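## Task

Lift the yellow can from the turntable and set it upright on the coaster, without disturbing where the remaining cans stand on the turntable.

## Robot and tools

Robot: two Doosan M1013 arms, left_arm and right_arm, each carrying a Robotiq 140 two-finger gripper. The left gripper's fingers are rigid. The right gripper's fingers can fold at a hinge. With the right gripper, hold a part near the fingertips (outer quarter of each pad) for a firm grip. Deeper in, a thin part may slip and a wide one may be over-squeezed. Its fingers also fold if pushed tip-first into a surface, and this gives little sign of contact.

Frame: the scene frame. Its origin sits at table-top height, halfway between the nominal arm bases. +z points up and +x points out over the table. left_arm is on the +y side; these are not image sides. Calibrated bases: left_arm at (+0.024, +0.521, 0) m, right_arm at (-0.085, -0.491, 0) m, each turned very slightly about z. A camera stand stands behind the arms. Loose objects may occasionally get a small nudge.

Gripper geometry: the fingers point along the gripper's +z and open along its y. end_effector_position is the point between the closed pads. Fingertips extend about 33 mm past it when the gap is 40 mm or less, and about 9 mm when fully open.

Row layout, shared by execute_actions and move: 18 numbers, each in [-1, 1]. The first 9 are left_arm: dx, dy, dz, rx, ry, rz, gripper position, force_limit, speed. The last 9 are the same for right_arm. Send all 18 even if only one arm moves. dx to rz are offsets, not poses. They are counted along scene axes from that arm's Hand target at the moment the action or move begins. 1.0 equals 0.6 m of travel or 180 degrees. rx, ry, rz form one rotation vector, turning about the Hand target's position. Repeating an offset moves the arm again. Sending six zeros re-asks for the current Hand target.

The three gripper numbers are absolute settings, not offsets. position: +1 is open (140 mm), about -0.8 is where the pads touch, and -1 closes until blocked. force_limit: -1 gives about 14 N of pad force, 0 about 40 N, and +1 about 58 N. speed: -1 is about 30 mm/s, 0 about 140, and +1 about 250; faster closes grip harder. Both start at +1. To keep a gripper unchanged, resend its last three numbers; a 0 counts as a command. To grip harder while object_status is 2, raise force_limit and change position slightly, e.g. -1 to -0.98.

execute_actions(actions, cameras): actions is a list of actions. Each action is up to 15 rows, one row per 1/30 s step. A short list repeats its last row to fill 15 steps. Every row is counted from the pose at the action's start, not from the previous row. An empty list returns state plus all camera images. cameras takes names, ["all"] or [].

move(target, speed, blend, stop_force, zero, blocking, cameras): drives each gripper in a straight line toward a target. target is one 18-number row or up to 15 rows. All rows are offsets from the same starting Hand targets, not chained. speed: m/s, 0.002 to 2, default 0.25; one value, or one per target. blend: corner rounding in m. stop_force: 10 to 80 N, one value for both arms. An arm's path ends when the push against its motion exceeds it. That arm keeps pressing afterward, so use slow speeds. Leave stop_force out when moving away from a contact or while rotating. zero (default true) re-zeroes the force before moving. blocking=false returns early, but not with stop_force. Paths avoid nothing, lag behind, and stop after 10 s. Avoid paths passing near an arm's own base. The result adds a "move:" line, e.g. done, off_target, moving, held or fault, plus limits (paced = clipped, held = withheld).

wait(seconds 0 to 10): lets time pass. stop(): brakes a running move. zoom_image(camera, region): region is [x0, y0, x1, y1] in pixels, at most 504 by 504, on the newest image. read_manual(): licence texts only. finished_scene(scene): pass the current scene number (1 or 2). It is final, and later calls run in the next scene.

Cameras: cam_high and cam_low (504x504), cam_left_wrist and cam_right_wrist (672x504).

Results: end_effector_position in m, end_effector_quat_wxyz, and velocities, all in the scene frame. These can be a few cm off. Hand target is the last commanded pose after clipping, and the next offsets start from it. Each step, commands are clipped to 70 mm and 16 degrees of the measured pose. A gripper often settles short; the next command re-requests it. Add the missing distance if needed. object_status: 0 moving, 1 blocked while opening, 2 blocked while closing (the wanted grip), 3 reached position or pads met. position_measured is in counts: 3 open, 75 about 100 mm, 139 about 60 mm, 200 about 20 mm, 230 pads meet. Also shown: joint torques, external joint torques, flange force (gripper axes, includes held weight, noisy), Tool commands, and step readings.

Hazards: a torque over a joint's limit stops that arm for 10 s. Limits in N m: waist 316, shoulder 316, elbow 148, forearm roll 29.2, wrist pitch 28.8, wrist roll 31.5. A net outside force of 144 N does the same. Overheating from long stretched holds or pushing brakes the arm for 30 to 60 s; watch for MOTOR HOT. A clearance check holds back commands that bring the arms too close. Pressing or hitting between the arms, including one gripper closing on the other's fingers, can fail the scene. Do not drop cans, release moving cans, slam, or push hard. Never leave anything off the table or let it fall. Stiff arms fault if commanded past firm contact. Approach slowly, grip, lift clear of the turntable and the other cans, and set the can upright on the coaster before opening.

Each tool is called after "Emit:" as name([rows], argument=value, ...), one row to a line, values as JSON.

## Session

Emit:
execute_actions(actions=[], cameras=["cam_high"])

Scene clock: 0.00 s.
left_arm: end_effector_position=(+0.6321, +0.6887, +0.1540) position_measured=3 object_status=3 end_effector_quat_wxyz=(-0.331, +0.576, +0.729, +0.164) | right_arm: end_effector_position=(+0.2152, -0.2915, +0.3010) position_measured=3 object_status=3 end_effector_quat_wxyz=(-0.299, +0.464, +0.828, +0.097)
Joint positions: left_arm=[-0.141 0.416 1.773 0.633 1.44 -0.583] | right_arm=[0.062 -0.137 2.072 0.474 1.647 -0.579]
Joint velocities: within noise
Joint torques (N m): no reading
External joint torques (N m): no reading
Flange force (N): no reading
Hand target: left_arm +0.6321, +0.6887, +0.1540; -0.331, +0.576, +0.729, +0.164 | right_arm +0.2152, -0.2915, +0.3010; -0.299, +0.464, +0.828, +0.097
Tool commands: left_gripper/position=+1.0 left_gripper/force_limit=+1.0 left_gripper/speed=+1.0 right_gripper/position=+1.0 right_gripper/force_limit=+1.0 right_gripper/speed=+1.0
Images, in order (width x height): cam_high 504x504.

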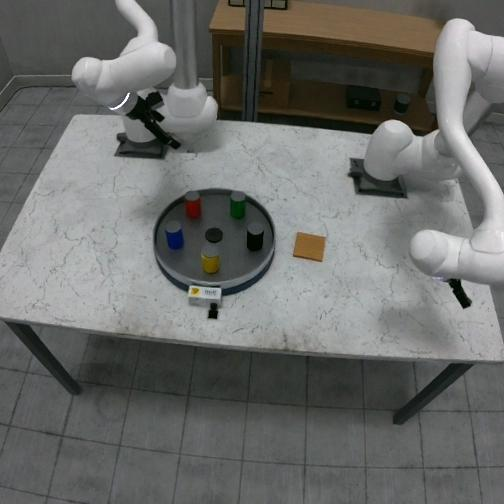

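Emit:
move(target=[-0.12,-0.831,0.3,-0.2065,0.2492,-0.7887,0.45,1,1,0,0,0,0,0,0,1,1,1], speed=0.6)

Emit:
move(target=[0.001,-0.3515,-0.19,0,0,0,0.45,1,1,0,0,0,0,0,0,1,1,1], speed=0.4, cameras=["cam_left_wrist","cam_high"])

Emit:
wait(seconds=1, cameras=["cam_left_wrist","cam_high"])

Scene clock: 3.90 s.
left_arm: end_effector_position=(+0.5601, +0.1901, +0.3340) position_measured=72 object_status=3 end_effector_quat_wxyz=(+0.000, +0.913, -0.407, +0.000) | right_arm: end_effector_position=(+0.2152, -0.2915, +0.3010) position_measured=3 object_status=3 end_effector_quat_wxyz=(-0.299, +0.464, +0.828, +0.097)
Joint positions: left_arm=[-0.645 0.129 1.624 0 1.389 1.801] | right_arm=[0.062 -0.137 2.072 0.474 1.647 -0.579]
Joint torques (N m): left_arm=[1.42 -54.46 -38.61 4.18 0.18 -0.46] | right_arm=[-0.86 -24.64 -37.41 4.67 1.17 0.26]
External joint torques (N m): left_arm=[-1.23 -1.47 -3.64 0.16 -0.23 0.46] | right_arm=[0.76 -0.16 -1.51 0.11 -0.01 -0.27]
Flange force (N): left_arm=[4.3 0.0 -5.4] | right_arm=[1.5 2.2 -1.6]
Hand target: left_arm +0.5601, +0.1901, +0.3340; +0.000, +0.913, -0.407, +0.000 | right_arm +0.2152, -0.2915, +0.3010; -0.299, +0.464, +0.828, +0.097
Off the commanded pose: left_arm 0.000 m, 0 deg | right_arm 0.000 m, 0 deg.
move: done

Scene clock: 5.10 s.
left_arm: end_effector_position=(+0.5607, -0.0208, +0.2201) position_measured=72 object_status=3 end_effector_quat_wxyz=(+0.000, +0.913, -0.407, +0.000) | right_arm: end_effector_position=(+0.2152, -0.2915, +0.3010) position_measured=3 object_status=3 end_effector_quat_wxyz=(-0.299, +0.464, +0.828, +0.097)
Joint positions: left_arm=[-0.872 0.382 1.507 0 1.252 1.574] | right_arm=[0.062 -0.137 2.072 0.474 1.647 -0.579]
Joint torques (N m): left_arm=[1.31 -78.72 -36.96 3.96 0.19 -0.44] | right_arm=[-0.16 -24.87 -37.53 4.68 1.14 0.32]
External joint torques (N m): left_arm=[-1.13 -1.79 -3.86 0.24 -0.24 0.44] | right_arm=[0.06 0.2 -1.44 0.1 0.01 -0.33]
Flange force (N): left_arm=[5.6 0.6 -5.0] | right_arm=[-0.1 1.8 -2.3]
Hand target: left_arm +0.5607, -0.0208, +0.2200; +0.000, +0.913, -0.407, +0.000 | right_arm +0.2152, -0.2915, +0.3010; -0.299, +0.464, +0.828, +0.097
Off the commanded pose: left_arm 0.000 m, 0 deg | right_arm 0.000 m, 0 deg.
move: done
Images, in order (width x height): cam_high 504x504, cam_left_wrist 672x504.

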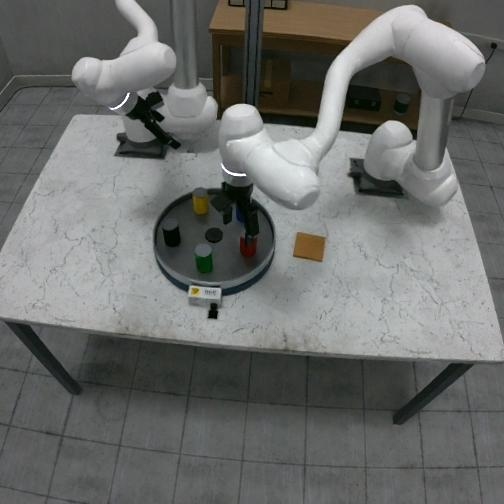

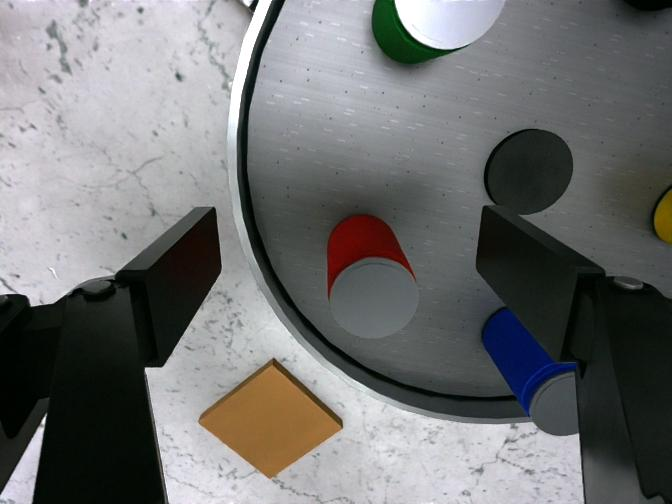

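Scene clock: 6.10 s.
left_arm: end_effector_position=(+0.5607, -0.0208, +0.2200) position_measured=72 object_status=3 end_effector_quat_wxyz=(+0.000, +0.913, -0.407, +0.000) | right_arm: end_effector_position=(+0.2152, -0.2915, +0.3010) position_measured=3 object_status=3 end_effector_quat_wxyz=(-0.299, +0.464, +0.828, +0.097)
Joint positions: left_arm=[-0.872 0.382 1.507 0 1.252 1.574] | right_arm=[0.062 -0.137 2.072 0.474 1.647 -0.579]
Joint torques (N m): left_arm=[1.3 -78.2 -37.47 3.93 0.23 -0.49] | right_arm=[0.2 -24.07 -37.7 4.65 1.11 0.35]
External joint torques (N m): left_arm=[-1.32 -2.2 -3.39 0.26 -0.29 0.49] | right_arm=[-0.01 -1.02 -1.26 0.13 0.05 -0.36]
Flange force (N): left_arm=[3.9 0.9 -4.6] | right_arm=[0.8 -0.5 -2.1]
Hand target: left_arm +0.5607, -0.0208, +0.2200; +0.000, +0.913, -0.407, +0.000 | right_arm +0.2152, -0.2915, +0.3010; -0.299, +0.464, +0.828, +0.097
Tool commands: left_gripper/position=+0.45 left_gripper/force_limit=+1.0 left_gripper/speed=+1.0 right_gripper/position=+1.0 right_gripper/force_limit=+1.0 right_gripper/speed=+1.0
Off the commanded pose: left_arm 0.000 m, 0 deg | right_arm 0.000 m, 0 deg.
wait: 1.00 s; at rest by 0.17 s
Images, in order (width x height): cam_high 504x504, cam_left_wrist 672x504.

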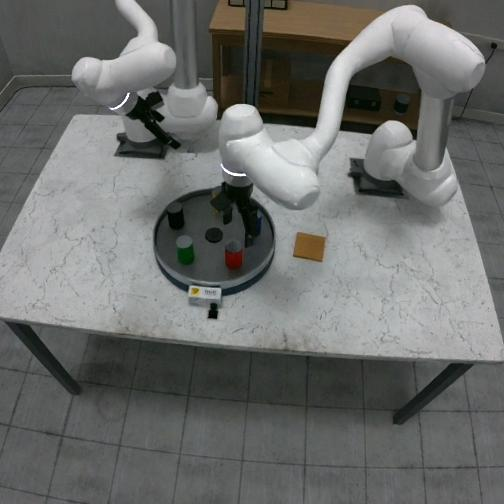

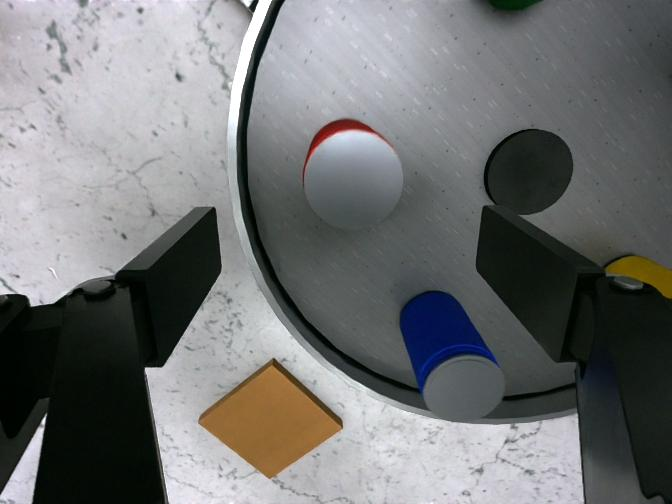

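Emit:
move(target=[0,0,-0.1833,0,0,0,0.45,1,1,0,0,0,0,0,0,1,1,1], speed=0.3, cameras=["cam_left_wrist"])

Scene clock: 7.43 s.
left_arm: end_effector_position=(+0.5607, -0.0208, +0.1102) position_measured=72 object_status=3 end_effector_quat_wxyz=(+0.000, +0.913, -0.407, +0.000) | right_arm: end_effector_position=(+0.2152, -0.2915, +0.3010) position_measured=3 object_status=3 end_effector_quat_wxyz=(-0.299, +0.464, +0.828, +0.097)
Joint positions: left_arm=[-0.872 0.453 1.617 0 1.072 1.574] | right_arm=[0.062 -0.137 2.072 0.474 1.647 -0.579]
Joint torques (N m): left_arm=[1.52 -81.91 -34.67 3.62 0.04 -0.53] | right_arm=[0.21 -24.52 -37.67 4.76 1.2 0.24]
External joint torques (N m): left_arm=[-1.45 -2.38 -3.17 0.26 -0.09 0.53] | right_arm=[-0.35 -0.15 -1.39 0.04 -0.05 -0.24]
Flange force (N): left_arm=[3.5 1.0 -4.3] | right_arm=[-0.4 0.8 -2.5]
Hand target: left_arm +0.5607, -0.0208, +0.1101; +0.000, +0.913, -0.407, +0.000 | right_arm +0.2152, -0.2915, +0.3010; -0.299, +0.464, +0.828, +0.097
Off the commanded pose: left_arm 0.000 m, 0 deg | right_arm 0.000 m, 0 deg.
move: done
Images, in order (width x height): cam_left_wrist 672x504.

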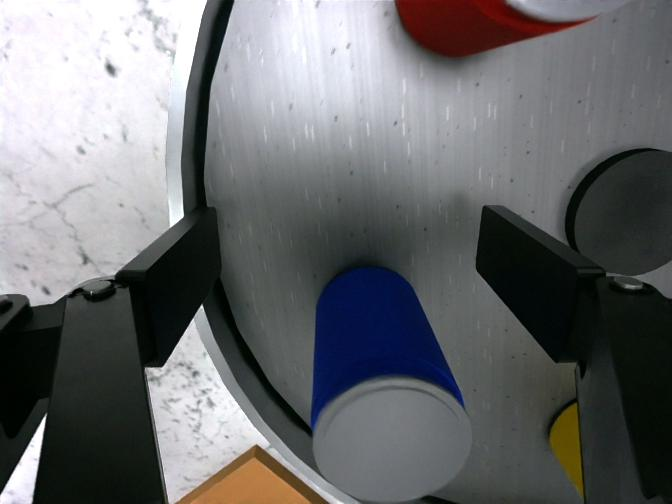

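Emit:
wait(seconds=2.6)

Emit:
move([
  [0.0275,-0.038,0,0,0,0,-1,0,-0.2,0,0,0,0,0,0,1,1,1],
  [0.0467,-0.0807,0,0,0,0,-1,0,-0.2,0,0,0,0,0,0,1,1,1],
  [0.06,-0.10,0.2,0,0,0,-1,0,-0.2,0,0,0,0,0,0,1,1,1],
], speed=[0.074,0.074,0.15], blend=[0.01,0.01,0], cameras=["cam_left_wrist"])

Scene clock: 10.57 s.
left_arm: end_effector_position=(+0.5607, -0.0208, +0.1101) position_measured=72 object_status=3 end_effector_quat_wxyz=(+0.000, +0.913, -0.407, +0.000) | right_arm: end_effector_position=(+0.2152, -0.2915, +0.3010) position_measured=3 object_status=3 end_effector_quat_wxyz=(-0.299, +0.464, +0.828, +0.097)
Joint positions: left_arm=[-0.872 0.453 1.617 0 1.072 1.574] | right_arm=[0.062 -0.137 2.072 0.474 1.647 -0.579]
Joint torques (N m): left_arm=[1.08 -81.73 -34.52 3.58 0.19 -0.49] | right_arm=[-0.4 -24.38 -37.76 4.63 1.13 0.28]
External joint torques (N m): left_arm=[-1.12 -2.36 -3.21 0.28 -0.25 0.49] | right_arm=[0.49 -0.61 -1.3 0.16 0.02 -0.28]
Flange force (N): left_arm=[3.5 0.7 -4.1] | right_arm=[1.4 0.9 -1.5]
Hand target: left_arm +0.5607, -0.0208, +0.1101; +0.000, +0.913, -0.407, +0.000 | right_arm +0.2152, -0.2915, +0.3010; -0.299, +0.464, +0.828, +0.097
Tool commands: left_gripper/position=+0.45 left_gripper/force_limit=+1.0 left_gripper/speed=+1.0 right_gripper/position=+1.0 right_gripper/force_limit=+1.0 right_gripper/speed=+1.0
Off the commanded pose: left_arm 0.000 m, 0 deg | right_arm 0.000 m, 0 deg.
wait: 2.60 s; at rest from the start

Scene clock: 12.60 s.
left_arm: end_effector_position=(+0.5967, -0.0808, +0.2300) position_measured=155 object_status=2 end_effector_quat_wxyz=(+0.000, +0.913, -0.407, +0.000) | right_arm: end_effector_position=(+0.2152, -0.2915, +0.3010) position_measured=3 object_status=3 end_effector_quat_wxyz=(-0.299, +0.464, +0.828, +0.097)
Joint positions: left_arm=[-0.889 0.485 1.337 0 1.32 1.558] | right_arm=[0.062 -0.137 2.072 0.474 1.647 -0.579]
Joint torques (N m): left_arm=[1.16 -89.8 -39.49 4.03 0.16 -0.49] | right_arm=[0.12 -24.32 -37.21 4.62 1.07 0.27]
External joint torques (N m): left_arm=[-1.34 -1.28 -2.24 0.24 -0.22 0.49] | right_arm=[-0.17 -0.57 -1.81 0.17 0.08 -0.27]
Flange force (N): left_arm=[3.3 0.9 -2.9] | right_arm=[0.5 0.7 -3.2]
Hand target: left_arm +0.5967, -0.0808, +0.2301; +0.000, +0.913, -0.407, +0.000 | right_arm +0.2152, -0.2915, +0.3010; -0.299, +0.464, +0.828, +0.097
Off the commanded pose: left_arm 0.000 m, 0 deg | right_arm 0.000 m, 0 deg.
move: done
Images, in order (width x height): cam_left_wrist 672x504.

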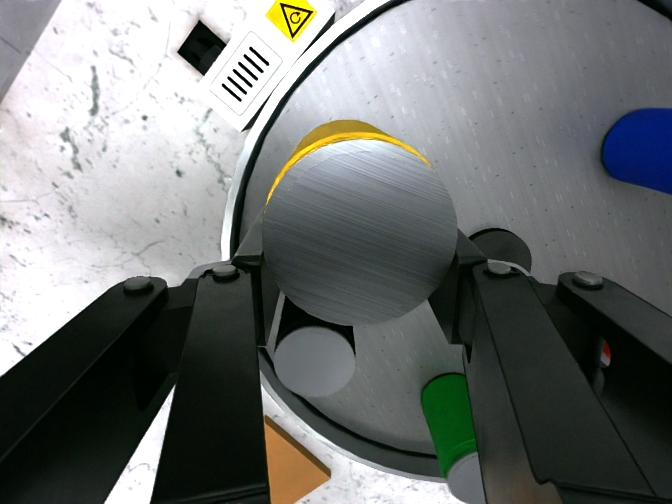

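Emit:
move([
  [-0.286,0.531,0,0,0,0,-1,0,-0.2,0,0,0,0,0,0,1,1,1],
  [-0.286,0.531,-0.2167,0,0,0,-1,0,-0.2,0,0,0,0,0,0,1,1,1],
], speed=0.3, blend=[0.04,0], cameras=["cam_left_wrist","cam_low"])

Scene clock: 15.47 s.
left_arm: end_effector_position=(+0.4251, +0.2378, +0.1001) position_measured=155 object_status=2 end_effector_quat_wxyz=(+0.000, +0.913, -0.407, +0.000) | right_arm: end_effector_position=(+0.2152, -0.2915, +0.3010) position_measured=3 object_status=3 end_effector_quat_wxyz=(-0.299, +0.464, +0.828, +0.097)
Joint positions: left_arm=[-0.722 0.073 2.148 0 0.921 1.724] | right_arm=[0.062 -0.137 2.072 0.474 1.647 -0.579]
Joint torques (N m): left_arm=[1.4 -42.35 -31.96 3.25 0.19 -0.5] | right_arm=[-0.2 -24.71 -37.44 4.64 1.08 0.31]
External joint torques (N m): left_arm=[-1.41 0.34 -2.34 0.26 -0.24 0.5] | right_arm=[0.17 0.02 -1.53 0.14 0.07 -0.31]
Flange force (N): left_arm=[4.6 0.8 -1.3] | right_arm=[0.3 1.7 -2.4]
Hand target: left_arm +0.4251, +0.2378, +0.1000; +0.000, +0.913, -0.407, +0.000 | right_arm +0.2152, -0.2915, +0.3010; -0.299, +0.464, +0.828, +0.097
Off the commanded pose: left_arm 0.000 m, 0 deg | right_arm 0.000 m, 0 deg.
move: done
Images, in order (width x height): cam_low 504x504, cam_left_wrist 672x504.

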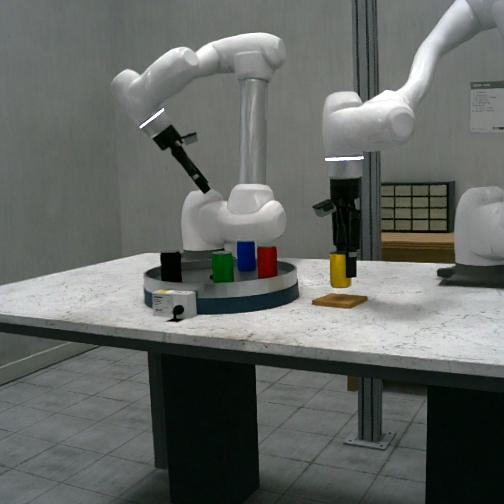

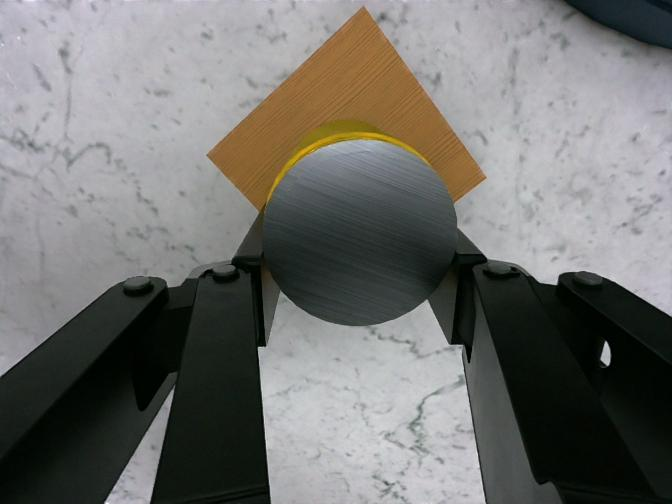

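Emit:
move(target=[0.0055,-0.0062,-0.0417,0,0,0,-1,0,-0.2,0,0,0,0,0,0,1,1,1], speed=0.1)

Emit:
move(target=[0,0,-0.0417,0,0,0,-1,0,-0.2,0,0,0,0,0,0,1,1,1], speed=0.012, stop_force=10)

Emit:
move(target=[0,0,0.002,0,0,0,-1,0,-0.2,0,0,0,0,0,0,1,1,1], speed=0.05, cameras=["cam_low"])

Scene clock: 16.87 s.
left_arm: end_effector_position=(+0.4284, +0.2341, +0.0751) position_measured=155 object_status=2 end_effector_quat_wxyz=(+0.000, +0.913, -0.407, +0.000) | right_arm: end_effector_position=(+0.2152, -0.2915, +0.3010) position_measured=3 object_status=3 end_effector_quat_wxyz=(-0.299, +0.464, +0.828, +0.097)
Joint positions: left_arm=[-0.724 0.11 2.163 0 0.868 1.722] | right_arm=[0.062 -0.137 2.072 0.474 1.647 -0.579]
Joint torques (N m): left_arm=[1.36 -45.3 -30.66 3.13 0.34 -0.48] | right_arm=[-0.27 -25.17 -37.33 4.57 1.06 0.32]
External joint torques (N m): left_arm=[-1.4 0.78 -2.07 0.21 -0.39 0.48] | right_arm=[0.18 0.36 -1.73 0.23 0.09 -0.33]
Flange force (N): left_arm=[4.8 0.8 0.0] | right_arm=[0.2 2.5 -2.7]
Hand target: left_arm +0.4284, +0.2341, +0.0750; +0.000, +0.913, -0.407, +0.000 | right_arm +0.2152, -0.2915, +0.3010; -0.299, +0.464, +0.828, +0.097
Off the commanded pose: left_arm 0.000 m, 0 deg | right_arm 0.000 m, 0 deg.
move: done

Scene clock: 18.00 s.
left_arm: end_effector_position=(+0.4284, +0.2340, +0.0687) position_measured=155 object_status=2 end_effector_quat_wxyz=(+0.000, +0.913, -0.407, +0.000) | right_arm: end_effector_position=(+0.2152, -0.2915, +0.3010) position_measured=3 object_status=3 end_effector_quat_wxyz=(-0.299, +0.464, +0.828, +0.097)
Joint positions: left_arm=[-0.724 0.118 2.168 0 0.855 1.722] | right_arm=[0.062 -0.137 2.072 0.474 1.647 -0.579]
Joint torques (N m): left_arm=[1.1 -31.89 -22.49 3.07 -1.15 -0.47] | right_arm=[-0.1 -24.08 -37.66 4.64 1.16 0.31]
External joint torques (N m): left_arm=[-1.12 -13.07 -9.98 0.24 1.09 0.47] | right_arm=[0.12 -0.79 -1.41 0.15 -0.01 -0.32]
Flange force (N): left_arm=[-1.5 1.7 -27.8] | right_arm=[0.9 0.3 -2.0]
Hand target: left_arm +0.4284, +0.2340, +0.0688; +0.000, +0.913, -0.407, +0.000 (not the last commanded pose) | right_arm +0.2152, -0.2915, +0.3010; -0.299, +0.464, +0.828, +0.097
Off the commanded pose: left_arm 0.019 m, 0 deg | right_arm 0.000 m, 0 deg.
move: contact (left_arm)

Scene clock: 18.70 s.
left_arm: end_effector_position=(+0.4284, +0.2340, +0.0699) position_measured=155 object_status=2 end_effector_quat_wxyz=(+0.000, +0.913, -0.407, +0.000) | right_arm: end_effector_position=(+0.2152, -0.2915, +0.3010) position_measured=3 object_status=3 end_effector_quat_wxyz=(-0.299, +0.464, +0.828, +0.097)
Joint positions: left_arm=[-0.724 0.117 2.167 0 0.857 1.722] | right_arm=[0.062 -0.137 2.072 0.474 1.647 -0.579]
Joint torques (N m): left_arm=[1.41 -45.43 -30.29 3.06 0.17 -0.49] | right_arm=[0.03 -24.63 -37.56 4.6 1.15 0.3]
External joint torques (N m): left_arm=[-1.47 0.56 -2.33 0.28 -0.23 0.5] | right_arm=[-0.04 0.04 -1.57 0.2 -0.01 -0.31]
Flange force (N): left_arm=[5.0 0.9 -0.8] | right_arm=[0.0 1.6 -2.5]
Hand target: left_arm +0.4284, +0.2340, +0.0700; +0.000, +0.913, -0.407, +0.000 | right_arm +0.2152, -0.2915, +0.3010; -0.299, +0.464, +0.828, +0.097
Off the commanded pose: left_arm 0.000 m, 0 deg | right_arm 0.000 m, 0 deg.
move: done
Images, in order (width x height): cam_low 504x504.

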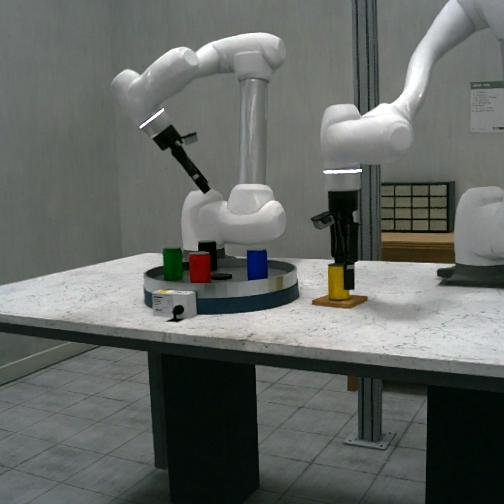

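Emit:
move([
  [0,0,0,0,0,0,0.4,0,-0.6,0,0,0,0,0,0,1,1,1],
  [0,0,0.22,0,0,0,0.4,0,-0.6,0,0,0,0,0,0,1,1,1],
], speed=0.25, cameras=["cam_low","cam_left_wrist"])

Scene clock: 20.93 s.
left_arm: end_effector_position=(+0.4284, +0.2340, +0.2019) position_measured=78 object_status=3 end_effector_quat_wxyz=(+0.000, +0.913, -0.407, +0.000) | right_arm: end_effector_position=(+0.2152, -0.2915, +0.3010) position_measured=3 object_status=3 end_effector_quat_wxyz=(-0.299, +0.464, +0.828, +0.097)
Joint positions: left_arm=[-0.724 -0.017 2.028 0 1.131 1.722] | right_arm=[0.062 -0.137 2.072 0.474 1.647 -0.579]
Joint torques (N m): left_arm=[1.16 -37.07 -35.5 3.75 0.12 -0.47] | right_arm=[-0.31 -24.92 -37.53 4.6 1.16 0.29]
External joint torques (N m): left_arm=[-1.17 0.1 -3.36 0.23 -0.17 0.47] | right_arm=[0.42 0.05 -1.42 0.18 -0.01 -0.3]
Flange force (N): left_arm=[5.6 0.2 -3.7] | right_arm=[0.7 2.0 -1.8]
Hand target: left_arm +0.4284, +0.2340, +0.2020; +0.000, +0.913, -0.407, +0.000 | right_arm +0.2152, -0.2915, +0.3010; -0.299, +0.464, +0.828, +0.097
Off the commanded pose: left_arm 0.000 m, 0 deg | right_arm 0.000 m, 0 deg.
move: done
Images, in order (width x height): cam_low 504x504, cam_left_wrist 672x504.

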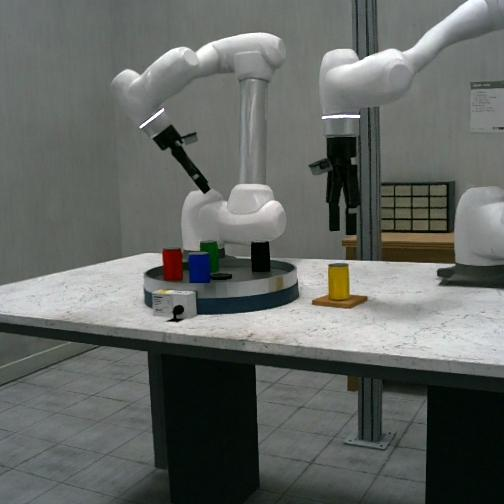

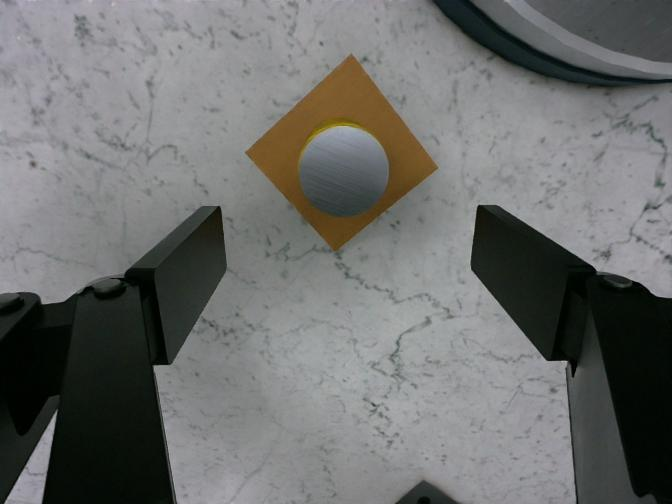

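Emit:
finished_scene(scene=2)

The scene is finished: the task was done.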